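## Task

A patch panel sits beneath the switch whose ports have red covers. Its ports count 1 to 24 starting from the left. Remove the lead plugged into port 16 and loop its cord into the nearest ring of the cable manager on that port's left side; the plug itself may dangle. No other plug may come out, and nudging one outward can already cause failure. At the end, every remaining plug must be latched in its port with its latch lever raised, each lead must sit in every manager ring it passes through, and no lead may be sharply kinked or twisted around another.

## Robot and tools

ROBOT. Two arms: left_arm (the robot's own left, on the +y side, not the image left) and right_arm. Each has six joints in this column order: waist, shoulder, elbow, wrist pitch, wrist yaw, wrist roll, plus a gripper. Stated joint ranges (rad): waist -2.880 to 2.880, shoulder 0.000 to 3.142, elbow 0.000 to 3.019, wrist pitch -1.693 to 1.571, wrist yaw -1.571 to 1.571, wrist roll -2.094 to 2.094; true ends may differ by up to 0.084 rad. The fingers point along the gripper's +z axis and open along its y axis; end_effector_position is the point between the pads, roughly 1 cm short of the tips.

FRAME. One scene frame for all reported poses: origin on the floor under the centre of the robot's foot, +x forward, +y toward left_arm, +z up. Positions are in metres, orientation is end_effector_quat_wxyz. Reported hand poses can be a few cm wrong, worse at long reach. Furniture may be rotated relative to the robot.

ROW LAYOUT (shared by execute_actions and move). One row holds 14 numbers, each in [-1, 1], always for both arms: left_arm's 6 joint values then its opening, then right_arm's 6 joint values then its opening. Joint values are offsets, not poses: they are scaled (1.0 = 1.264 rad waist, 1.32 shoulder, 1.276 elbow, 1.83 wrist pitch, 6.358 wrist yaw, 7.625 wrist roll) and added to the Joint targets shown in the latest result. The opening is absolute: +1 fully open, -1 closed. A 0 offset keeps that joint's target; to leave a gripper alone, repeat its current command, because 0 means half open.

execute_actions(actions, cameras). actions is a list of actions; each action is a table of up to 15 rows, one row per 1/30 s control step, the last row held if the table is short. Every row in an action counts from the Joint targets at that action's start, so the same offset in a later action moves further. An action asking any joint more than 0.084 rad past its range is refused for both arms; a malformed action refuses the whole call. An empty list just reports state and images. cameras: list of names, [] for none, omitted/null/["all"] for all.

move(target, speed, blend, opening_speed, blocking, cameras). target is one row or a list of up to 15 rows, all offsets counted from the same starting Joint targets. speed: rad/s for the joint with the longest way to go, 0.01 to 2, default 0.5, one value or one per target. blend (rad) rounds corners between listed targets; 0 stops at each. opening_speed: gripper change per second on the -1..+1 scale, at least 0.2. Finger values of the first row are sent at once; those of later rows are sent only after everything stops at that row. Paths take at least 0.5 s, paths over 10 s end early, no obstacle or arm-arm avoidance is done, and grippers follow curves. blocking=false returns after about 0.5 s while motion continues. The result adds a move: line: done, off_target, moving, held or fault, possibly limits=held, and each lagging arm's worst joint and its error. done does not imply no contact.

wait(seconds 0 to 10): lets the scene run with the last commands held; returns early if a running move ends. stop(): brakes a running move. zoom_image(camera, region [x0, y0, x1, y1] in pixels, top-left origin, at most 504 by 504): a finer look at that camera's latest image. finished_scene(scene): ends the current scene, given its number; irreversible, and the goal must hold with the robot away.

RESULT LINES. Joint positions and Joint velocities: per arm, six joints (rad, rad/s) then pad gap (m, m/s; 0.094 open). within noise means the arm is still. Joint targets: the base for your next offsets. Tool commands: current gripper commands. grip_measured: finger opening on the command scale, slightly wide when empty and narrower than a firmly squeezed part. Joint torques: six per arm, including gravity; positive toward larger angle; joints 3 and 4 wrap at ±28 N m. joint sent to its limit: a joint hit its real end. joint command not followed: the clearance check altered targets (it does not keep the grippers apart). MOTOR HOT warns; OVER-TEMPERATURE FAULT means that arm went limp for 30 to 60 s or more.

MOTION LIMITS. Per step, each target stays within a lead of the measured angle (0.264 waist, 0.32 shoulder, 0.276 elbow, 0.33 wrist pitch, 0.701 wrist yaw, 1.97 wrist roll), and targets that would put a gripper over 110 mm from where it is are scaled back. Big moves need several actions; tiny ones may not start. To stop pushing on something, command targets back past the measured positions.

CAMERAS. cam_head_left and cam_head_right (896x504, pinhole) are fixed on the head; cam_left_wrist and cam_right_wrist (672x504, fisheye) ride on the hands and can lag during motion. Calibration with K and T_world_to_cam is provided; fixed cameras are accurate to about a centimetre near image centre.

CAUTIONS. Never draw any plug other than the target outward; keep fingers off neighbouring leads and latches. Approach slowly, since faster contact and targets set deep past contact press harder. Close gently on the plug latch or cord, release by commanding an opening well above grip_measured, and don't let go of anything still moving. Avoid knocking items off the work area or to the floor, keep the two arms from colliding, and don't hold loads, stretch out or push toward unreachable poses for long, as motors heat up even while you think.

Each tool is called after "Request:" as name(argument=value, ...) on one line, values as JSON.

## Session

Request:
execute_actions(actions=[])

Scene clock: 0.00 s.
left_arm: end_effector_position=(+0.8194, +0.4636, +0.9689) grip_measured=+1.000 end_effector_quat_wxyz=(+0.330, -0.375, +0.835, +0.230) | right_arm: end_effector_position=(+0.8063, -0.1882, +1.0814) grip_measured=+1.000 end_effector_quat_wxyz=(+0.277, -0.763, +0.567, +0.140)
Joint positions: left_arm=[0.959 2.153 1.347 1.176 -0.79 0.207 0.094] | right_arm=[-0.726 1.875 1.304 -0.199 0.063 -2.072 0.094]
Joint velocities: within noise
Joint torques (N m): no reading
Heat: left arm: hottest wrist yaw 33 °C; right arm: hottest elbow 36 °C.
Joint targets: left_arm=[0.956 2.149 1.347 1.180 -0.790 0.207] | right_arm=[-0.725 1.874 1.308 -0.199 0.063 -2.072]
Tool commands: left_gripper/opening=+1.0 right_gripper/opening=+1.0

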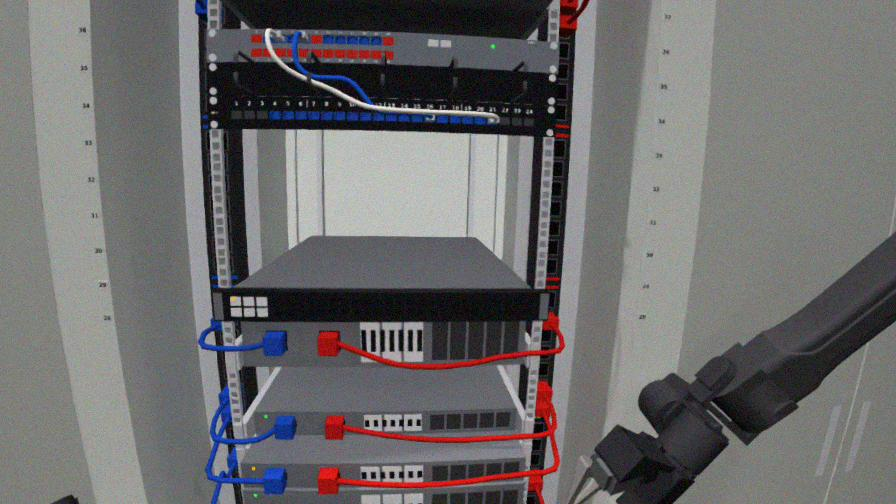

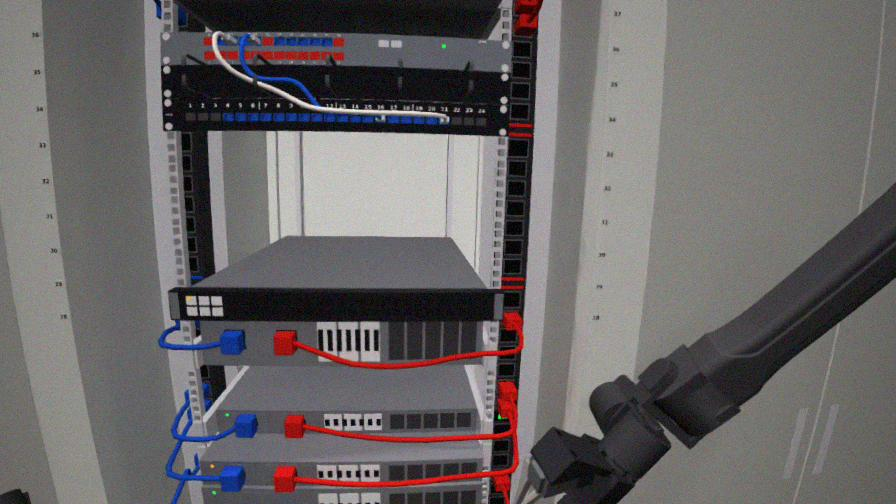

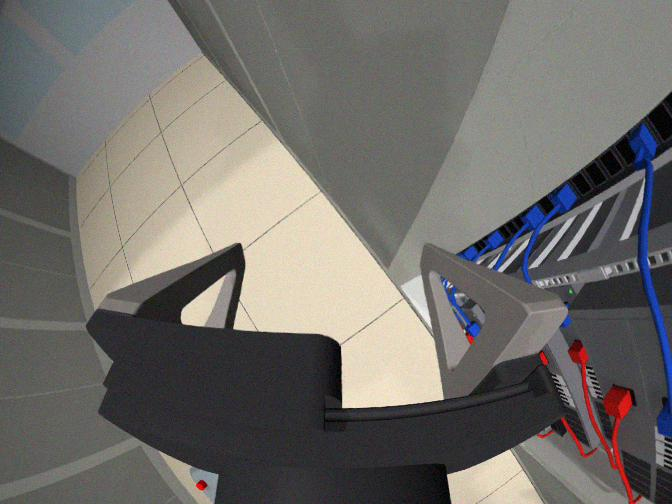

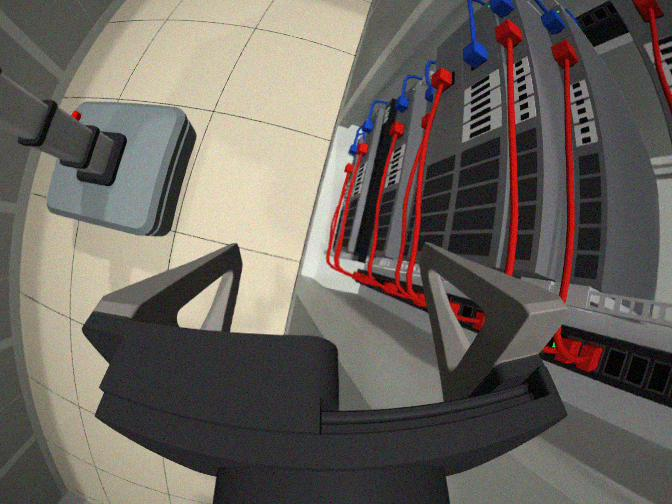

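Request:
zoom_image(camera="cam_head_left", region=[200, 20, 390, 140])

Request:
zoom_image(camera="cam_head_left", region=[370, 20, 560, 140])

Request:
zoom_image(camera="cam_head_right", region=[320, 20, 510, 140])

Request:
zoom_image(camera="cam_head_right", region=[160, 20, 350, 140])

Scaled by 2.653 from the camera's 896x504 image, which has a finer 1280x720 frame.

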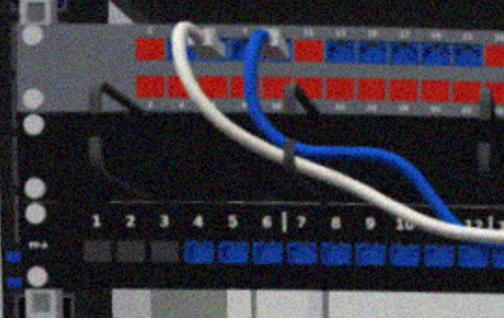

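Scaled by 2.653 from the camera's 896x504 image, which has a finer 1280x720 frame.

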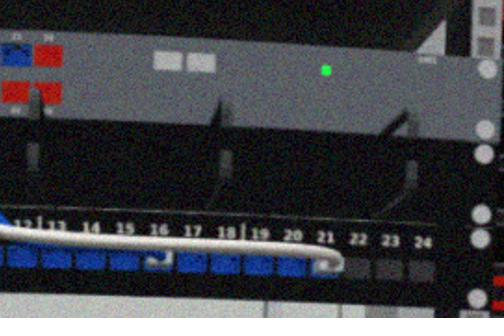

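Scaled by 2.653 from the camera's 896x504 image, which has a finer 1280x720 frame.

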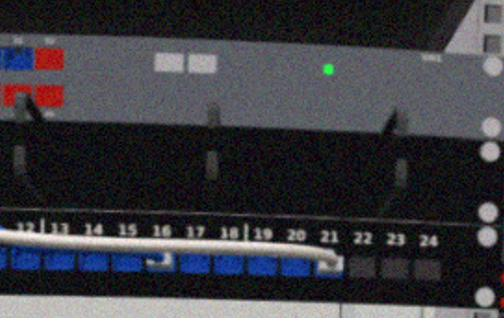

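Scaled by 2.653 from the camera's 896x504 image, which has a finer 1280x720 frame.

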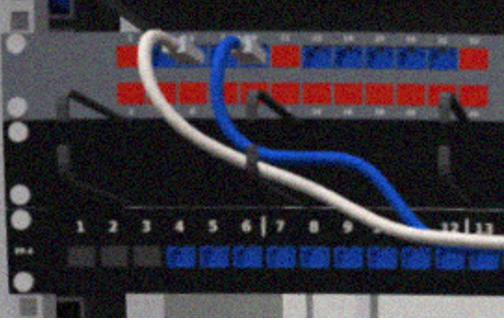

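Request:
move(target=[0.2,0,0,0,0,0,1,0.2,0,0,0,0,0,1], cameras=[])

Request:
move(target=[0,-0.2,0,0,0,0,1,0,-0.2,0,0,0,0,1], cameras=[])

Request:
move(target=[0,0,0.2,0,0,0,1,0,0,0.2,0,0,0,1], cameras=[])

Request:
move(target=[0,0,0,-0.2,0,0,1,0,0,0,-0.2,0,0,1], cameras=[])

Request:
move(target=[0,0,0,0,0.0629,0,1,0,0,0,0,0.0629,0,1], cameras=[])

Request:
move(target=[0,0,0,0,0,0.0525,1,0,0,0,0,0,0.0525,1])

Scene clock: 3.87 s.
left_arm: end_effector_position=(+0.7150, +0.6222, +0.9168) grip_measured=+1.000 end_effector_quat_wxyz=(+0.278, -0.384, +0.808, +0.349) | right_arm: end_effector_position=(+0.8208, -0.0583, +1.2096) grip_measured=+1.000 end_effector_quat_wxyz=(-0.371, +0.783, -0.478, -0.146)
Joint positions: left_arm=[1.225 2.153 1.347 1.176 -0.79 0.207 0.094] | right_arm=[-0.463 1.875 1.304 -0.199 0.062 -2.072 0.094]
Joint velocities: within noise
Joint torques (N m): left_arm=[-7.65 -15.38 -0.65 1.78 -0.13 0] | right_arm=[11.81 -11.69 2.54 1.03 -0.56 0.1]
Heat: left arm: hottest wrist yaw 33 °C; right arm: hottest elbow 36 °C.
Joint targets: left_arm=[1.209 2.149 1.347 1.180 -0.789 0.207] | right_arm=[-0.472 1.874 1.308 -0.199 0.062 -2.072]
move: done
No camera images: "cameras" was empty.

Scene clock: 5.10 s.
left_arm: end_effector_position=(+0.8078, +0.7306, +1.0553) grip_measured=+1.000 end_effector_quat_wxyz=(+0.380, -0.432, +0.729, +0.371) | right_arm: end_effector_position=(+0.8998, -0.1538, +1.2934) grip_measured=+1.000 end_effector_quat_wxyz=(-0.416, +0.748, -0.513, -0.064)
Joint positions: left_arm=[1.225 1.875 1.348 1.176 -0.79 0.207 0.094] | right_arm=[-0.463 1.632 1.281 -0.208 0.063 -2.071 0.094]
Joint velocities: within noise
Joint torques (N m): left_arm=[-7 -16.56 1.48 1.94 -0.01 0.01] | right_arm=[10.29 -13.45 5.81 1.48 -0.58 0.12]
Heat: left arm: hottest wrist yaw 33 °C; right arm: hottest elbow 36 °C.
Joint targets: left_arm=[1.209 1.885 1.346 1.180 -0.789 0.207] | right_arm=[-0.472 1.610 1.307 -0.199 0.062 -2.072]
move: done
No camera images: "cameras" was empty.

Scene clock: 6.03 s.
left_arm: end_effector_position=(+0.8831, +0.7976, +1.1090) grip_measured=+1.000 end_effector_quat_wxyz=(+0.460, -0.467, +0.651, +0.384) | right_arm: end_effector_position=(+0.9011, -0.1546, +1.2942) grip_measured=+1.000 end_effector_quat_wxyz=(-0.416, +0.749, -0.512, -0.065)
Joint positions: left_arm=[1.225 1.883 1.592 1.176 -0.79 0.207 0.094] | right_arm=[-0.463 1.632 1.286 -0.215 0.063 -2.071 0.094]
Joint velocities: within noise
Joint torques (N m): left_arm=[-7.24 -20.84 4.19 1.96 0.11 0.02] | right_arm=[10.64 -12.45 16.96 1.37 -0.56 0.11]
Heat: left arm: hottest wrist yaw 33 °C; right arm: hottest elbow 36 °C.
Joint targets: left_arm=[1.209 1.885 1.602 1.180 -0.790 0.207] | right_arm=[-0.468 1.619 1.447 -0.206 0.063 -2.072]
move: off_target (right_arm); right_arm: the elbow is farthest, 0.276 rad from its target
No camera images: "cameras" was empty.

Scene clock: 7.20 s.
left_arm: end_effector_position=(+0.8767, +0.7709, +1.0460) grip_measured=+1.000 end_effector_quat_wxyz=(+0.337, -0.413, +0.764, +0.363) | right_arm: end_effector_position=(+0.8526, -0.1627, +1.2988) grip_measured=+1.000 end_effector_quat_wxyz=(-0.353, +0.793, -0.464, -0.176)
Joint positions: left_arm=[1.225 1.883 1.592 0.822 -0.79 0.207 0.094] | right_arm=[-0.463 1.613 1.346 -0.58 0.063 -2.071 0.094]
Joint velocities: within noise
Joint torques (N m): left_arm=[-7.41 -20.48 4.04 1.37 -0.07 0] | right_arm=[10.29 -10.93 11.92 1.1 -0.56 0.12]
Heat: left arm: hottest wrist yaw 33 °C; right arm: hottest elbow 37 °C.
Joint targets: left_arm=[1.209 1.885 1.602 0.814 -0.789 0.207] | right_arm=[-0.468 1.619 1.447 -0.572 0.063 -2.072]
move: off_target (right_arm); right_arm: the elbow is farthest, 0.101 rad from its target
No camera images: "cameras" was empty.

Scene clock: 8.33 s.
left_arm: end_effector_position=(+0.9255, +0.7496, +1.0421) grip_measured=+1.000 end_effector_quat_wxyz=(+0.431, -0.330, +0.805, +0.240) | right_arm: end_effector_position=(+0.8540, -0.2184, +1.2598) grip_measured=+1.000 end_effector_quat_wxyz=(+0.190, -0.842, +0.499, +0.079)
Joint positions: left_arm=[1.24 1.883 1.588 0.822 -0.417 0.207 0.094] | right_arm=[-0.463 1.613 1.346 -0.581 0.461 -2.071 0.094]
Joint velocities: within noise
Joint torques (N m): left_arm=[-8.47 -20.72 4.45 1.55 1.32 0.03] | right_arm=[10.23 -11.4 12.12 1.11 -0.29 0.09]
Heat: left arm: hottest wrist yaw 33 °C; right arm: hottest elbow 37 °C.
Joint targets: left_arm=[1.210 1.885 1.602 0.814 -0.390 0.207] | right_arm=[-0.468 1.619 1.447 -0.572 0.462 -2.072]
move: off_target (right_arm); right_arm: the elbow is farthest, 0.101 rad from its target
No camera images: "cameras" was empty.

Scene clock: 9.93 s.
left_arm: end_effector_position=(+0.9318, +0.7431, +1.0435) grip_measured=+1.000 end_effector_quat_wxyz=(+0.386, -0.161, +0.854, +0.309) | right_arm: end_effector_position=(+0.8540, -0.2185, +1.2598) grip_measured=+1.000 end_effector_quat_wxyz=(+0.172, -0.731, +0.651, +0.114)
Joint positions: left_arm=[1.233 1.883 1.588 0.822 -0.392 0.6 0.094] | right_arm=[-0.463 1.613 1.346 -0.581 0.461 -1.687 0.094]
Joint velocities: within noise
Joint torques (N m): left_arm=[-8.18 -20.72 4.49 1.57 0.18 0.03] | right_arm=[10.23 -11.63 12.1 1.2 -0.32 0.28]
Heat: left arm: hottest wrist yaw 33 °C; right arm: hottest elbow 38 °C.
Joint targets: left_arm=[1.209 1.885 1.602 0.814 -0.390 0.608] | right_arm=[-0.468 1.619 1.447 -0.572 0.462 -1.671]
move: off_target (right_arm); right_arm: the elbow is farthest, 0.101 rad from its target
camera_calibration:
cam_left_wrist: T_world_to_cam=[[0.513608, -0.758691, -0.400743, 0.505184], [-0.855613, -0.417873, -0.305466, 1.42874], [0.064294, 0.499771, -0.863768, 0.592379], [0, 0, 0, 1]] pos_world=[0.924891, 0.684255, 1.15056]
cam_right_wrist: T_world_to_cam=[[0.986422, 0.112725, 0.119431, -0.971425], [0.082971, -0.969664, 0.229931, -0.569645], [0.141727, -0.2169, -0.965851, 1.17129], [0, 0, 0, 1]] pos_world=[0.839495, -0.188807, 1.37829]

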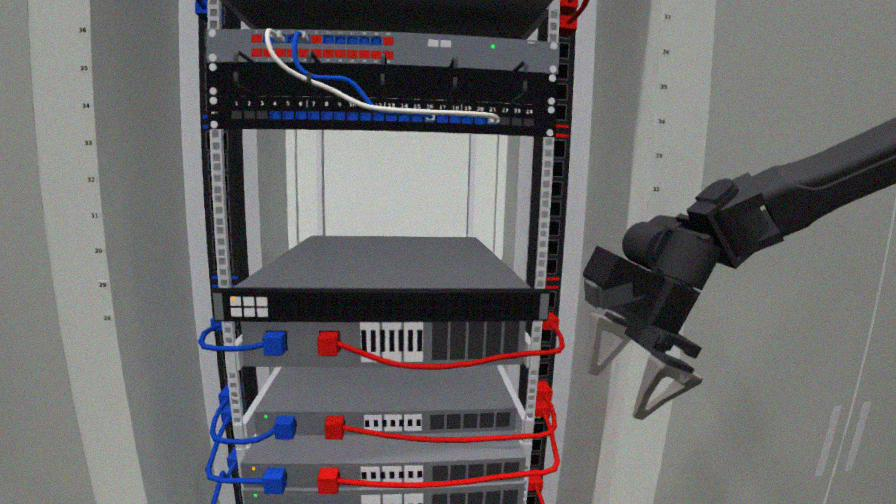

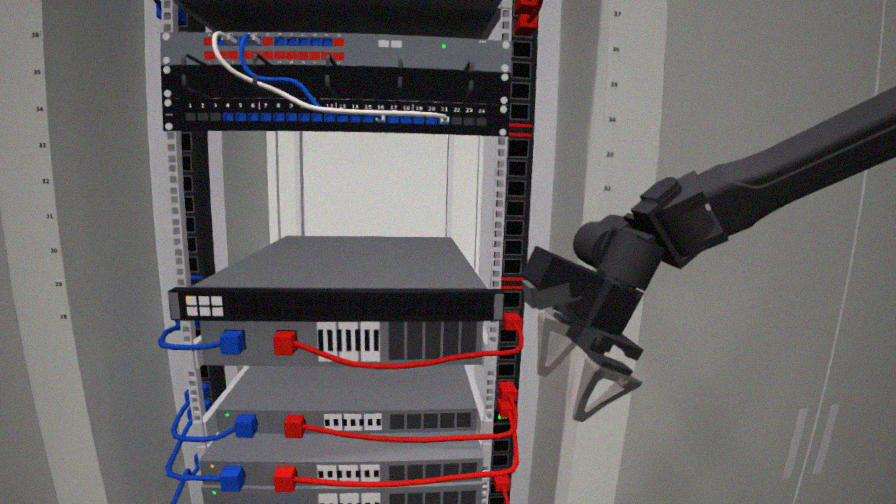

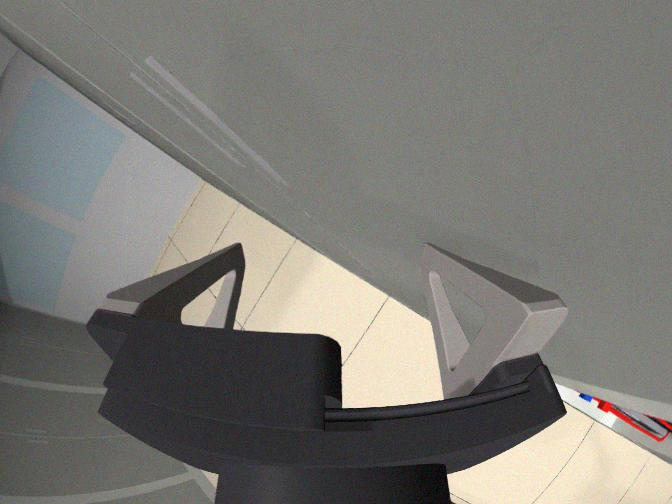

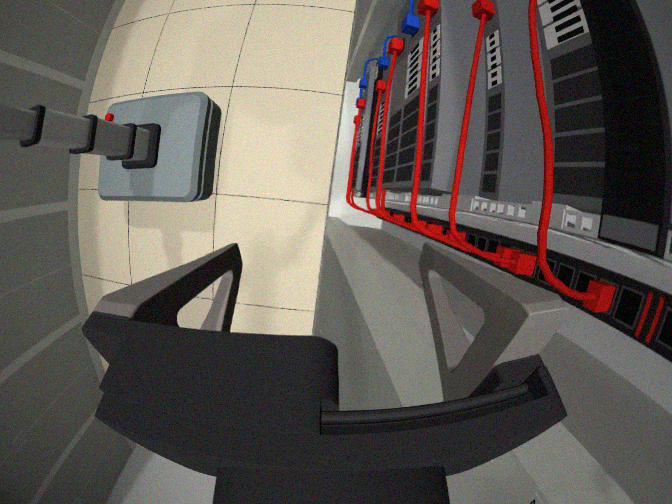

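Request:
move(target=[0,0,0,0,0,0,1,0,0.19,-0.11,0,0,0,1])

Scene clock: 28.07 s.
left_arm: end_effector_position=(+0.9318, +0.7431, +1.0435) grip_measured=+1.000 end_effector_quat_wxyz=(+0.386, -0.160, +0.854, +0.309) | right_arm: end_effector_position=(+0.7270, -0.1172, +1.1685) grip_measured=+1.000 end_effector_quat_wxyz=(+0.086, -0.789, +0.574, +0.203)
Joint positions: left_arm=[1.233 1.883 1.588 0.822 -0.392 0.601 0.094] | right_arm=[-0.463 1.884 1.295 -0.573 0.462 -1.685 0.094]
Joint velocities: within noise
Joint torques (N m): left_arm=[-8.12 -20.72 4.48 1.57 0.18 0.07] | right_arm=[11.81 -11.81 2.69 0.44 -0.36 0.2]
Heat: left arm: hottest wrist yaw 33 °C; right arm: hottest elbow 41 °C.
Joint targets: left_arm=[1.210 1.885 1.602 0.814 -0.390 0.608] | right_arm=[-0.468 1.870 1.306 -0.572 0.462 -1.671]
move: done
camera_calibration:
cam_left_wrist: T_world_to_cam=[[0.512865, -0.758734, -0.401612, 0.506816], [-0.856085, -0.417177, -0.305095, 1.42827], [0.0639425, 0.500287, -0.863496, 0.592039], [0, 0, 0, 1]] pos_world=[0.924937, 0.68419, 1.15052]
cam_right_wrist: T_world_to_cam=[[0.935486, 0.344195, -0.0799705, -0.549516], [0.353322, -0.914565, 0.196812, -0.591272], [-0.00539657, -0.21237, -0.977174, 1.24379], [0, 0, 0, 1]] pos_world=[0.729686, -0.0874723, 1.28783]

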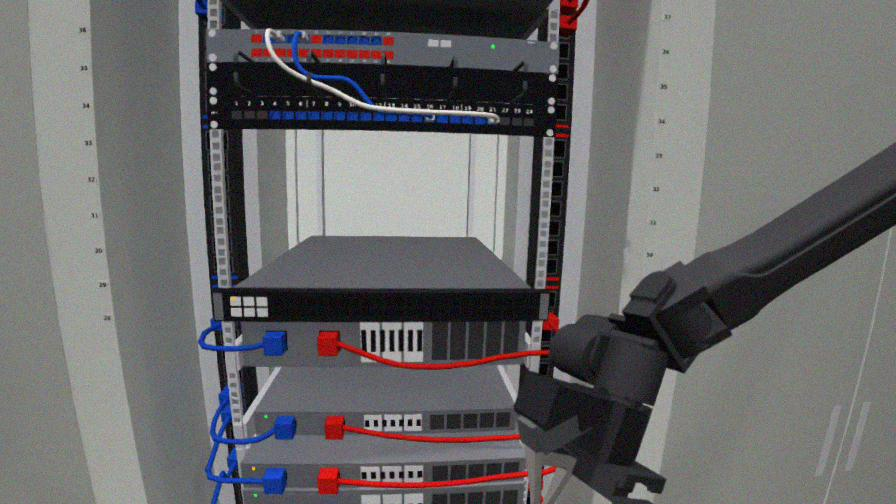

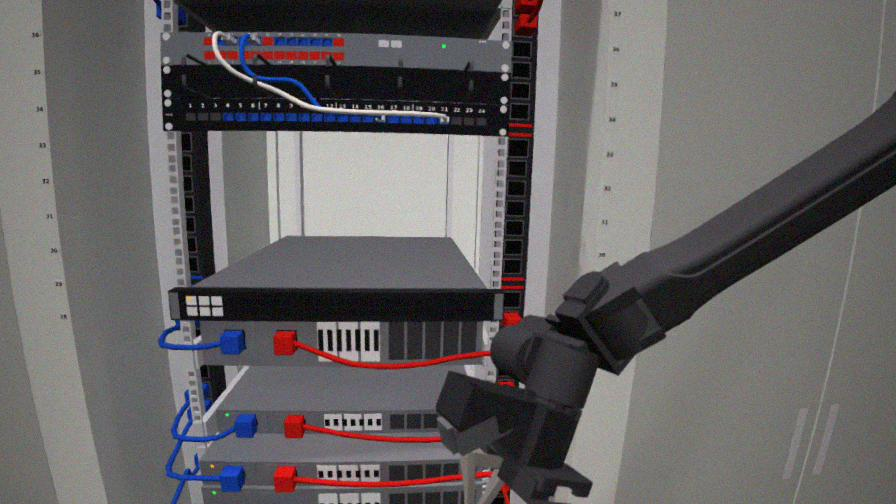

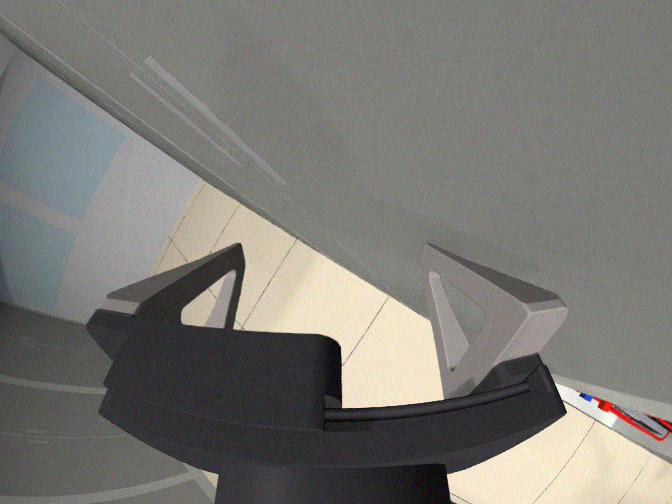

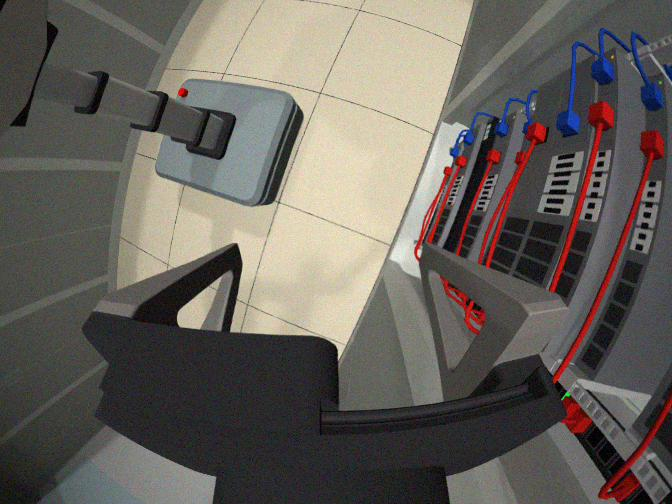

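Request:
move(target=[[0,0.006,-0.4467,0.2929,0.0225,-0.346,1,-0.342,0,0,0,0,0,1],[-0.9284,0.006,-0.4467,0.2929,0.0225,-0.346,1,-0.342,0,0,0,0,0,1]], speed=0.8, blend=0.1)

Scene clock: 37.90 s.
left_arm: end_effector_position=(+0.8808, +0.0493, +1.5374) grip_measured=+1.000 end_effector_quat_wxyz=(+0.081, +0.697, -0.106, +0.705) | right_arm: end_effector_position=(+0.6735, -0.3165, +1.0148) grip_measured=+1.000 end_effector_quat_wxyz=(-0.065, -0.695, +0.685, +0.208)
Joint positions: left_arm=[0.029 1.883 1.035 1.337 -0.246 -2.023 0.094] | right_arm=[-0.884 1.884 1.301 -0.573 0.462 -1.685 0.094]
Joint velocities: within noise
Joint torques (N m): left_arm=[-14.56 -7.65 2.97 1.51 0.62 -0.04] | right_arm=[7 -13.57 0.23 0.14 -0.2 0.21]
Heat: left arm: hottest shoulder 33 °C; right arm: hottest elbow 40 °C.
Joint targets: left_arm=[0.036 1.892 1.032 1.351 -0.247 -2.031] | right_arm=[-0.901 1.870 1.307 -0.572 0.462 -1.671]
move: done
camera_calibration:
cam_left_wrist: T_world_to_cam=[[0.258951, 0.965278, 0.0343868, -0.326686], [-0.587119, 0.129035, 0.799151, -0.71562], [0.766965, -0.22713, 0.600146, -1.46471], [0, 0, 0, 1]] pos_world=[0.787828, 0.0750024, 1.46217]
cam_right_wrist: T_world_to_cam=[[0.928927, 0.0740601, -0.362779, -0.237284], [0.216859, -0.902979, 0.370946, -0.805551], [-0.30011, -0.423254, -0.854863, 1.05862], [0, 0, 0, 1]] pos_world=[0.712812, -0.261757, 1.11771]

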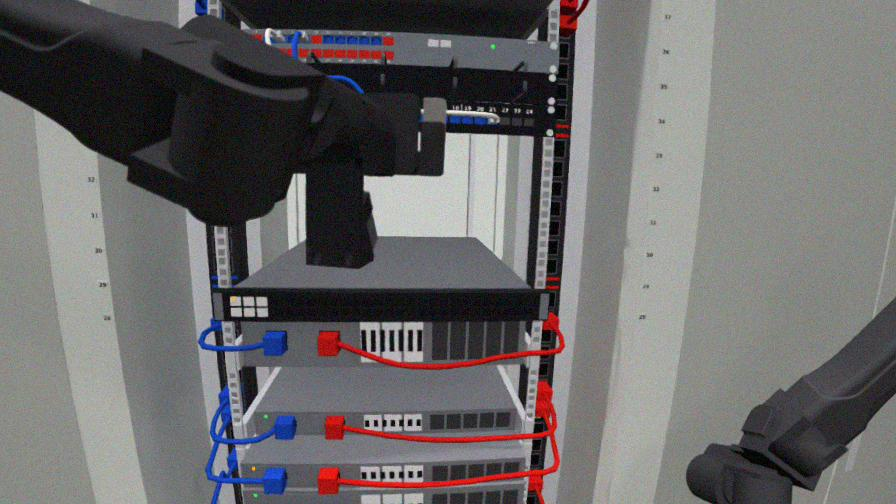

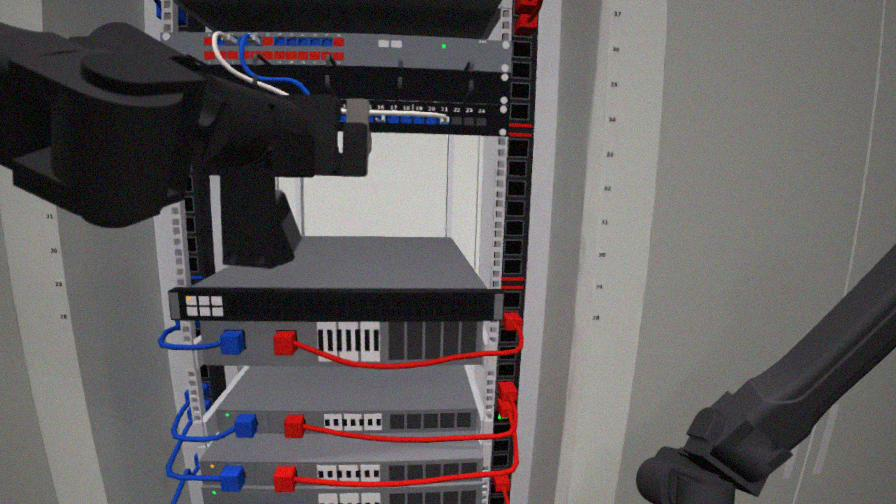

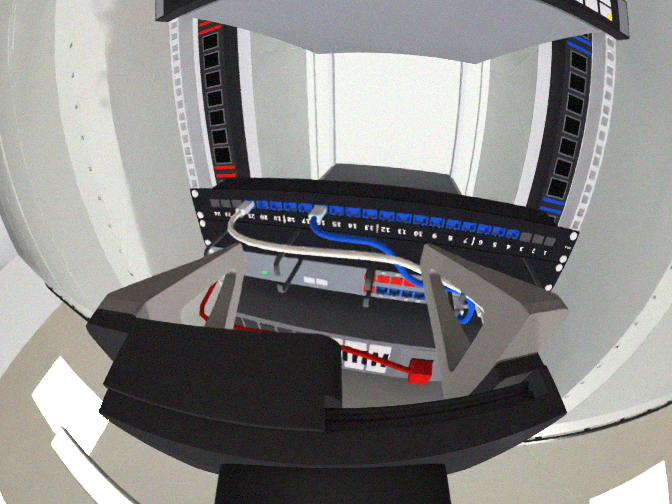

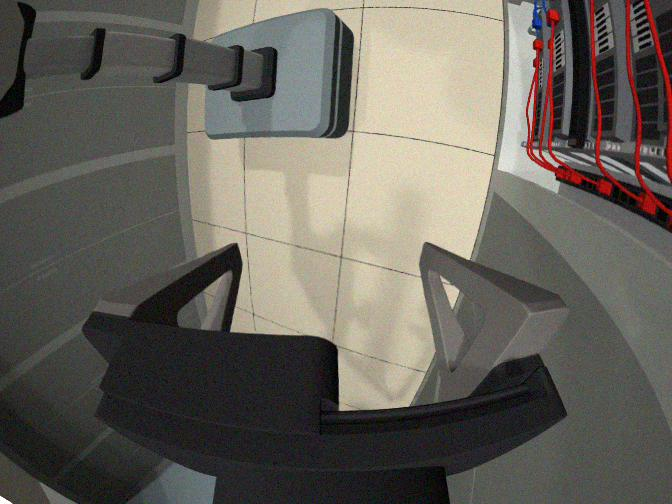

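Request:
zoom_image(camera="cam_left_wrist", region=[200, 170, 380, 305])

Request:
zoom_image(camera="cam_left_wrist", region=[340, 180, 520, 315])

Scaled by 2.800 from the camera's 672x504 image, which has a finer 960x720 frame.

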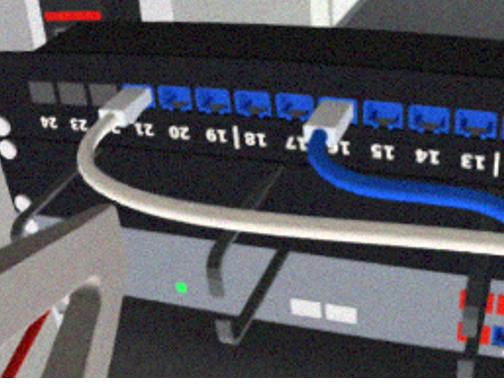

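Scaled by 2.800 from the camera's 672x504 image, which has a finer 960x720 frame.

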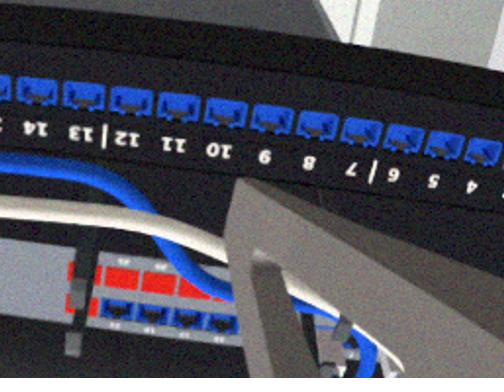

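Request:
zoom_image(camera="cam_left_wrist", region=[350, 220, 450, 300])

Request:
zoom_image(camera="cam_left_wrist", region=[260, 190, 360, 300])

Request:
zoom_image(camera="cam_left_wrist", region=[420, 260, 520, 340])

Scaled by 5.040 from the camera's 672x504 image, which has a finer 960x720 frame.

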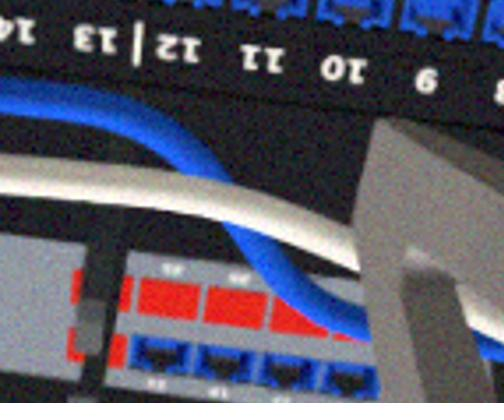

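Scaled by 4.582 from the camera's 672x504 image, which has a finer 960x720 frame.

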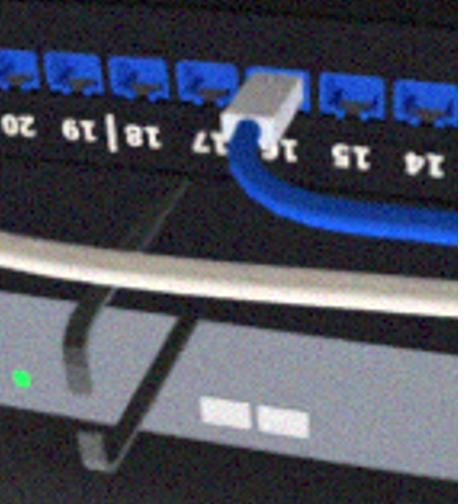

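Scaled by 5.040 from the camera's 672x504 image, which has a finer 960x720 frame.

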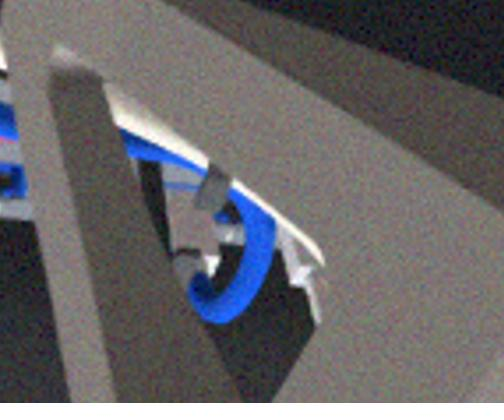

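Request:
move(target=[-0.0734,0.0836,0.141,0.0140,-0.0187,0.2117,0.2,0,0,0,0,0,0,1], speed=0.8)

Request:
zoom_image(camera="cam_left_wrist", region=[240, 120, 440, 270])

Scene clock: 43.57 s.
left_arm: end_effector_position=(+0.9009, +0.0172, +1.5535) grip_measured=+0.202 end_effector_quat_wxyz=(+0.452, -0.455, +0.555, -0.530) | right_arm: end_effector_position=(+0.6735, -0.3165, +1.0148) grip_measured=+1.000 end_effector_quat_wxyz=(-0.065, -0.695, +0.685, +0.208)
Joint positions: left_arm=[-0.024 1.991 1.189 1.363 -0.364 -0.425 0.056] | right_arm=[-0.884 1.884 1.301 -0.573 0.462 -1.685 0.094]
Joint velocities: within noise
Joint torques (N m): left_arm=[-18.73 -8.06 5.46 1.29 0.57 0.24] | right_arm=[6.95 -14.1 0.28 0.14 -0.2 0.16]
Heat: left arm: hottest shoulder 33 °C; right arm: hottest elbow 40 °C.
Joint targets: left_arm=[-0.057 2.003 1.212 1.376 -0.365 -0.416] | right_arm=[-0.901 1.870 1.306 -0.572 0.462 -1.671]
move: done
camera_calibration:
cam_left_wrist: T_world_to_cam=[[0.0245171, -0.020249, 0.999494, -1.57263], [-0.728374, -0.685168, 0.00398564, 0.663944], [0.684741, -0.728103, -0.0315472, -0.433098], [0, 0, 0, 1]] pos_world=[0.818715, 0.107729, 1.55552]
cam_right_wrist: T_world_to_cam=[[0.928927, 0.0740601, -0.362779, -0.237284], [0.216859, -0.902979, 0.370946, -0.805551], [-0.30011, -0.423254, -0.854863, 1.05862], [0, 0, 0, 1]] pos_world=[0.712812, -0.261757, 1.11771]

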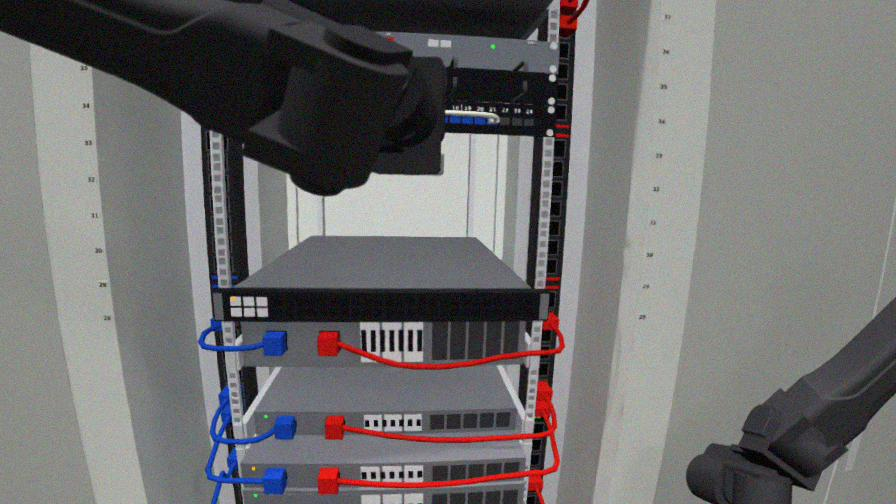

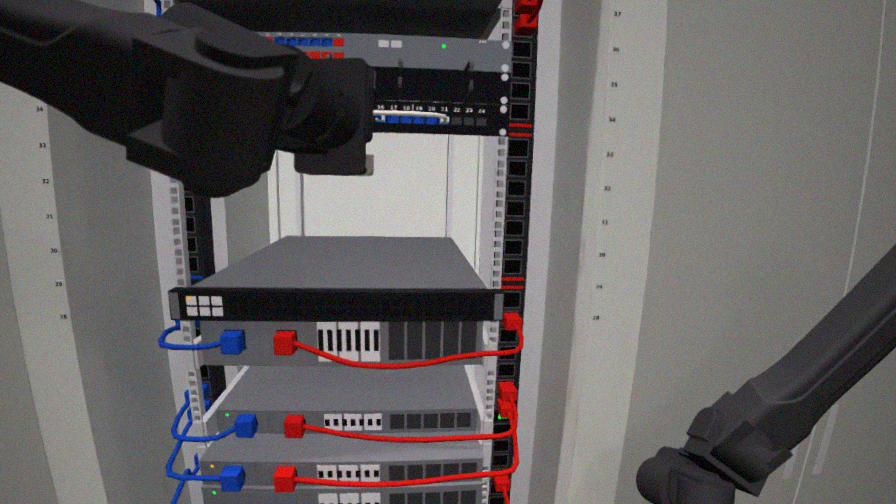

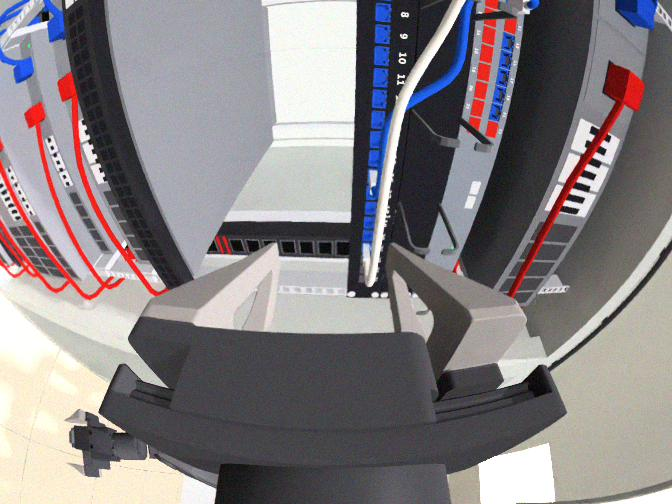

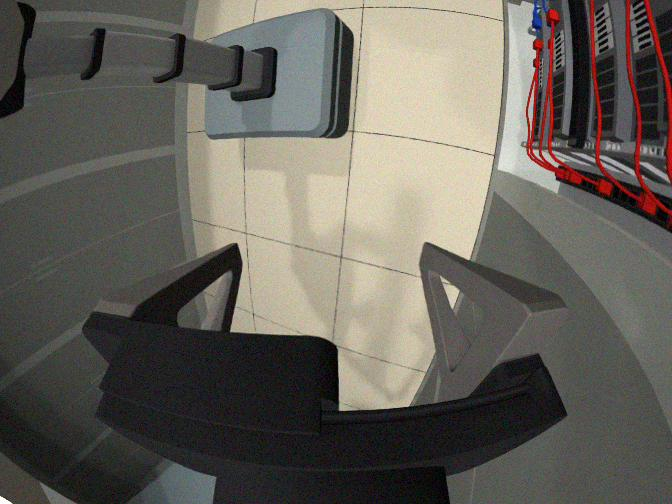

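Scaled by 2.520 from the camera's 672x504 image, which has a finer 960x720 frame.

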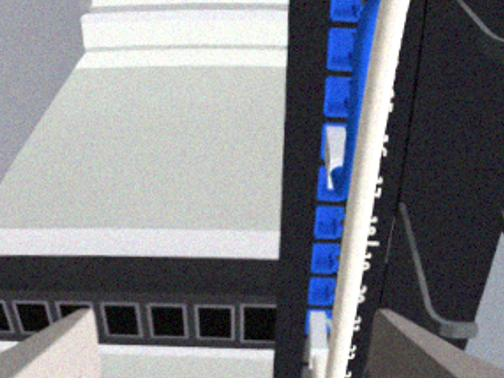

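Request:
move(target=[0,0,0,0,0,0,-0.75,0,0,0,0,0,0,1], speed=0.8, cameras=["cam_left_wrist"])

Request:
zoom_image(camera="cam_left_wrist", region=[230, 170, 450, 335])

Scene clock: 48.47 s.
left_arm: end_effector_position=(+0.9009, +0.0172, +1.5535) grip_measured=-0.748 end_effector_quat_wxyz=(+0.452, -0.455, +0.555, -0.530) | right_arm: end_effector_position=(+0.6735, -0.3165, +1.0148) grip_measured=+1.000 end_effector_quat_wxyz=(-0.065, -0.695, +0.685, +0.208)
Joint positions: left_arm=[-0.024 1.991 1.189 1.363 -0.364 -0.424 0.012] | right_arm=[-0.884 1.884 1.301 -0.573 0.462 -1.685 0.094]
Joint velocities: within noise
Joint torques (N m): left_arm=[-18.73 -8.06 5.46 1.29 0.57 0.21] | right_arm=[6.95 -14.27 0.16 0.02 -0.18 0.16]
Heat: left arm: hottest waist 33 °C; right arm: hottest elbow 39 °C.
Joint targets: left_arm=[-0.057 2.003 1.212 1.376 -0.365 -0.416] | right_arm=[-0.901 1.870 1.306 -0.572 0.462 -1.671]
move: done
camera_calibration:
cam_left_wrist: T_world_to_cam=[[0.0243138, -0.0213751, 0.999476, -1.57239], [-0.728398, -0.685148, 0.00306661, 0.665393], [0.684723, -0.728091, -0.0322281, -0.432024], [0, 0, 0, 1]] pos_world=[0.818718, 0.10773, 1.55561]
Images, in order (width x height): cam_left_wrist 672x504.

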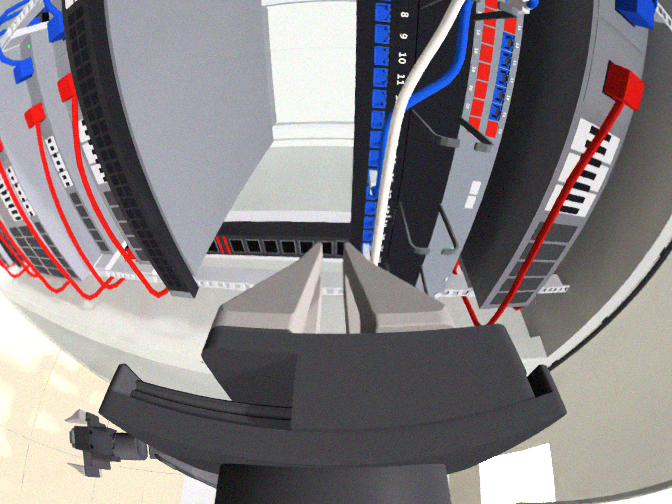

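Scaled by 2.291 from the camera's 672x504 image, which has a finer 960x720 frame.

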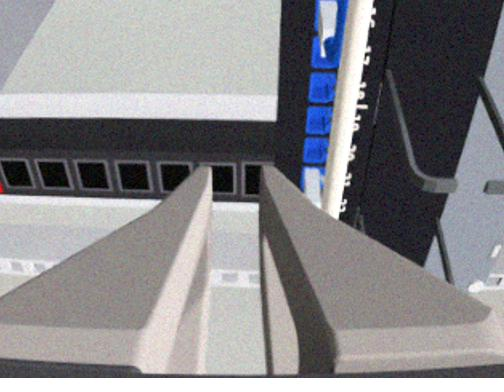

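Request:
move(target=[-0.0261,0.0068,0.0157,0.0049,0,0,-0.3,0,0,0,0,0,0,1], cameras=["cam_left_wrist"])

Scene clock: 55.10 s.
left_arm: end_effector_position=(+0.8968, +0.0077, +1.5796) grip_measured=-0.302 end_effector_quat_wxyz=(+0.452, -0.454, +0.540, -0.546) | right_arm: end_effector_position=(+0.6735, -0.3165, +1.0148) grip_measured=+1.000 end_effector_quat_wxyz=(-0.065, -0.695, +0.685, +0.208)
Joint positions: left_arm=[-0.063 1.999 1.208 1.373 -0.365 -0.424 0.033] | right_arm=[-0.884 1.884 1.301 -0.573 0.462 -1.685 0.094]
Joint velocities: within noise
Joint torques (N m): left_arm=[-18.37 -7.82 5.7 1.22 0.61 0.21] | right_arm=[6.89 -14.1 0.28 -0.03 -0.22 0.17]
Heat: left arm: hottest waist 34 °C; right arm: hottest elbow 39 °C.
Joint targets: left_arm=[-0.090 2.012 1.232 1.385 -0.366 -0.416] | right_arm=[-0.901 1.870 1.306 -0.572 0.462 -1.671]
move: done
camera_calibration:
cam_left_wrist: T_world_to_cam=[[-0.00424984, 0.0107999, 0.999933, -1.57391], [-0.729712, -0.683742, 0.00428349, 0.655051], [0.683742, -0.729644, 0.0107866, -0.502311], [0, 0, 0, 1]] pos_world=[0.814761, 0.0983754, 1.57642]
Images, in order (width x height): cam_left_wrist 672x504.

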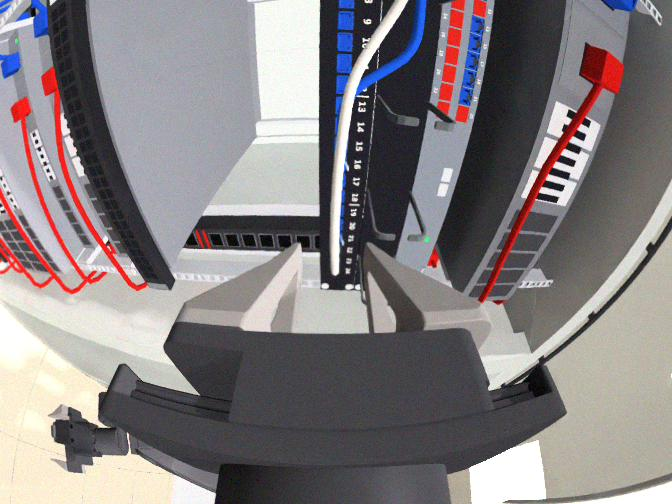

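Request:
move(target=[-0.0016,0.1023,0.1912,0.0404,-0.0112,0.0108,-0.3,0,0,0,0,0,0,1], cameras=["cam_left_wrist"], speed=0.3)

Request:
zoom_image(camera="cam_left_wrist", region=[270, 130, 420, 280])

Scene clock: 57.13 s.
left_arm: end_effector_position=(+0.9441, -0.0020, +1.5864) grip_measured=-0.302 end_effector_quat_wxyz=(+0.501, -0.500, +0.500, -0.499) | right_arm: end_effector_position=(+0.6735, -0.3165, +1.0148) grip_measured=+1.000 end_effector_quat_wxyz=(-0.065, -0.695, +0.685, +0.208)
Joint positions: left_arm=[-0.063 2.136 1.452 1.448 -0.435 -0.343 0.033] | right_arm=[-0.884 1.884 1.301 -0.573 0.462 -1.685 0.094]
Joint velocities: within noise
Joint torques (N m): left_arm=[-20.37 -9.47 5.81 1.06 0.6 0.24] | right_arm=[6.77 -13.68 0.09 0.13 -0.23 0.15]
Heat: left arm: hottest waist 34 °C; right arm: hottest elbow 38 °C.
Joint targets: left_arm=[-0.092 2.147 1.476 1.459 -0.437 -0.334] | right_arm=[-0.901 1.870 1.306 -0.572 0.462 -1.671]
move: done
camera_calibration:
cam_left_wrist: T_world_to_cam=[[-0.00297748, 0.000520458, 0.999995, -1.58176], [-0.594079, -0.804405, -0.00135021, 0.563574], [0.804401, -0.594081, 0.00270429, -0.642625], [0, 0, 0, 1]] pos_world=[0.847026, 0.0723941, 1.58425]
Images, in order (width x height): cam_left_wrist 672x504.

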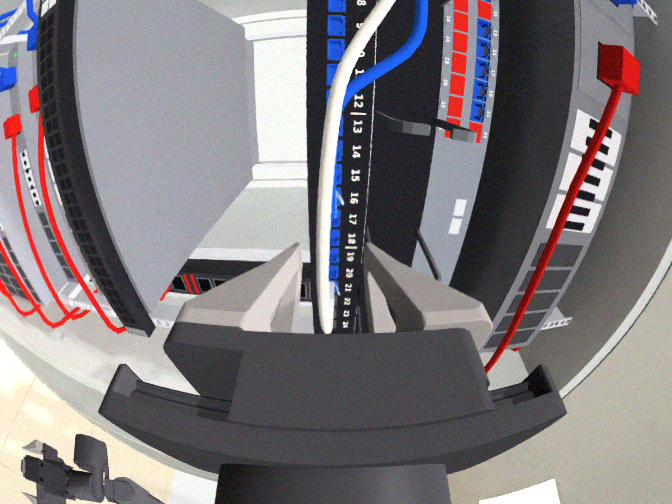

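Scaled by 3.360 from the camera's 672x504 image, which has a finer 960x720 frame.

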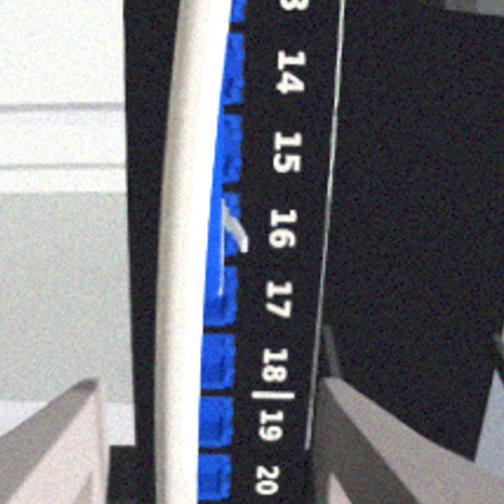

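Request:
move(target=[0.0111,0.011,0.0635,-0.0385,0.0016,-0.0015,-0.3,0,0,0,0,0,0,1], cameras=["cam_left_wrist"], speed=0.2)

Request:
zoom_image(camera="cam_left_wrist", region=[250, 130, 420, 300])

Scene clock: 59.07 s.
left_arm: end_effector_position=(+0.9677, -0.0031, +1.5989) grip_measured=-0.302 end_effector_quat_wxyz=(+0.505, -0.502, +0.492, -0.501) | right_arm: end_effector_position=(+0.6735, -0.3165, +1.0148) grip_measured=+1.000 end_effector_quat_wxyz=(-0.065, -0.695, +0.685, +0.208)
Joint positions: left_arm=[-0.063 2.149 1.533 1.397 -0.429 -0.342 0.033] | right_arm=[-0.884 1.884 1.301 -0.573 0.462 -1.685 0.094]
Joint velocities: within noise
Joint torques (N m): left_arm=[-19.72 -9.41 5.94 0.38 0.78 0.1] | right_arm=[7.18 -13.63 0.27 0.03 -0.21 0.19]
Heat: left arm: hottest waist 34 °C; right arm: hottest elbow 38 °C.
Joint targets: left_arm=[-0.078 2.162 1.557 1.389 -0.426 -0.345] | right_arm=[-0.901 1.870 1.306 -0.572 0.462 -1.671]
move: done
camera_calibration:
cam_left_wrist: T_world_to_cam=[[-0.0145156, 0.00698802, 0.99987, -1.58276], [-0.583704, -0.811961, -0.00279916, 0.568977], [0.811836, -0.583669, 0.015865, -0.690469], [0, 0, 0, 1]] pos_world=[0.869688, 0.0700427, 1.59511]
Images, in order (width x height): cam_left_wrist 672x504.

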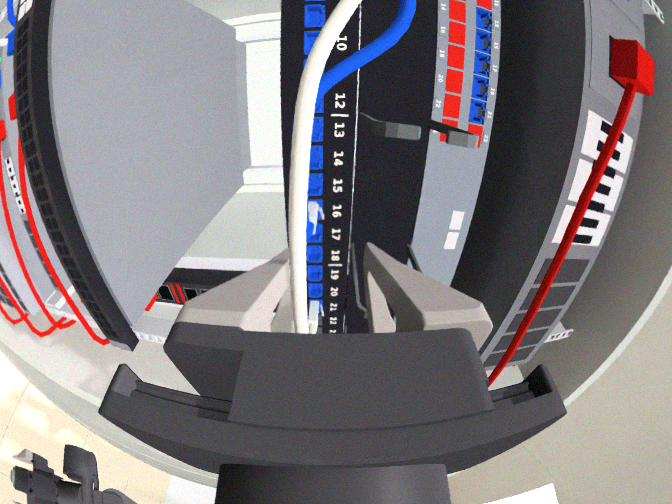

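Scaled by 2.965 from the camera's 672x504 image, which has a finer 960x720 frame.

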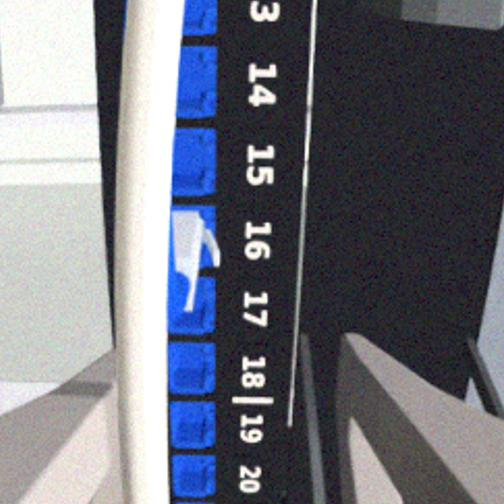

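Request:
move(target=[0.0459,0,0,0,0,0,-0.3,0,0,0,0,0,0,1], cameras=[], speed=0.1)

Scene clock: 60.70 s.
left_arm: end_effector_position=(+0.9732, +0.0029, +1.5855) grip_measured=-0.302 end_effector_quat_wxyz=(+0.508, -0.504, +0.496, -0.492) | right_arm: end_effector_position=(+0.6735, -0.3165, +1.0148) grip_measured=+1.000 end_effector_quat_wxyz=(-0.065, -0.695, +0.685, +0.208)
Joint positions: left_arm=[-0.042 2.149 1.533 1.397 -0.428 -0.342 0.033] | right_arm=[-0.884 1.884 1.301 -0.573 0.462 -1.685 0.094]
Joint velocities: within noise
Joint torques (N m): left_arm=[-16.73 -9.58 5.87 0.35 0.75 0.09] | right_arm=[6.95 -14.04 0.2 0.1 -0.21 0.18]
Heat: left arm: hottest waist 34 °C; right arm: hottest elbow 38 °C.
Joint targets: left_arm=[-0.020 2.162 1.557 1.389 -0.426 -0.345] | right_arm=[-0.901 1.870 1.306 -0.572 0.462 -1.671]
move: done
No camera images: "cameras" was empty.


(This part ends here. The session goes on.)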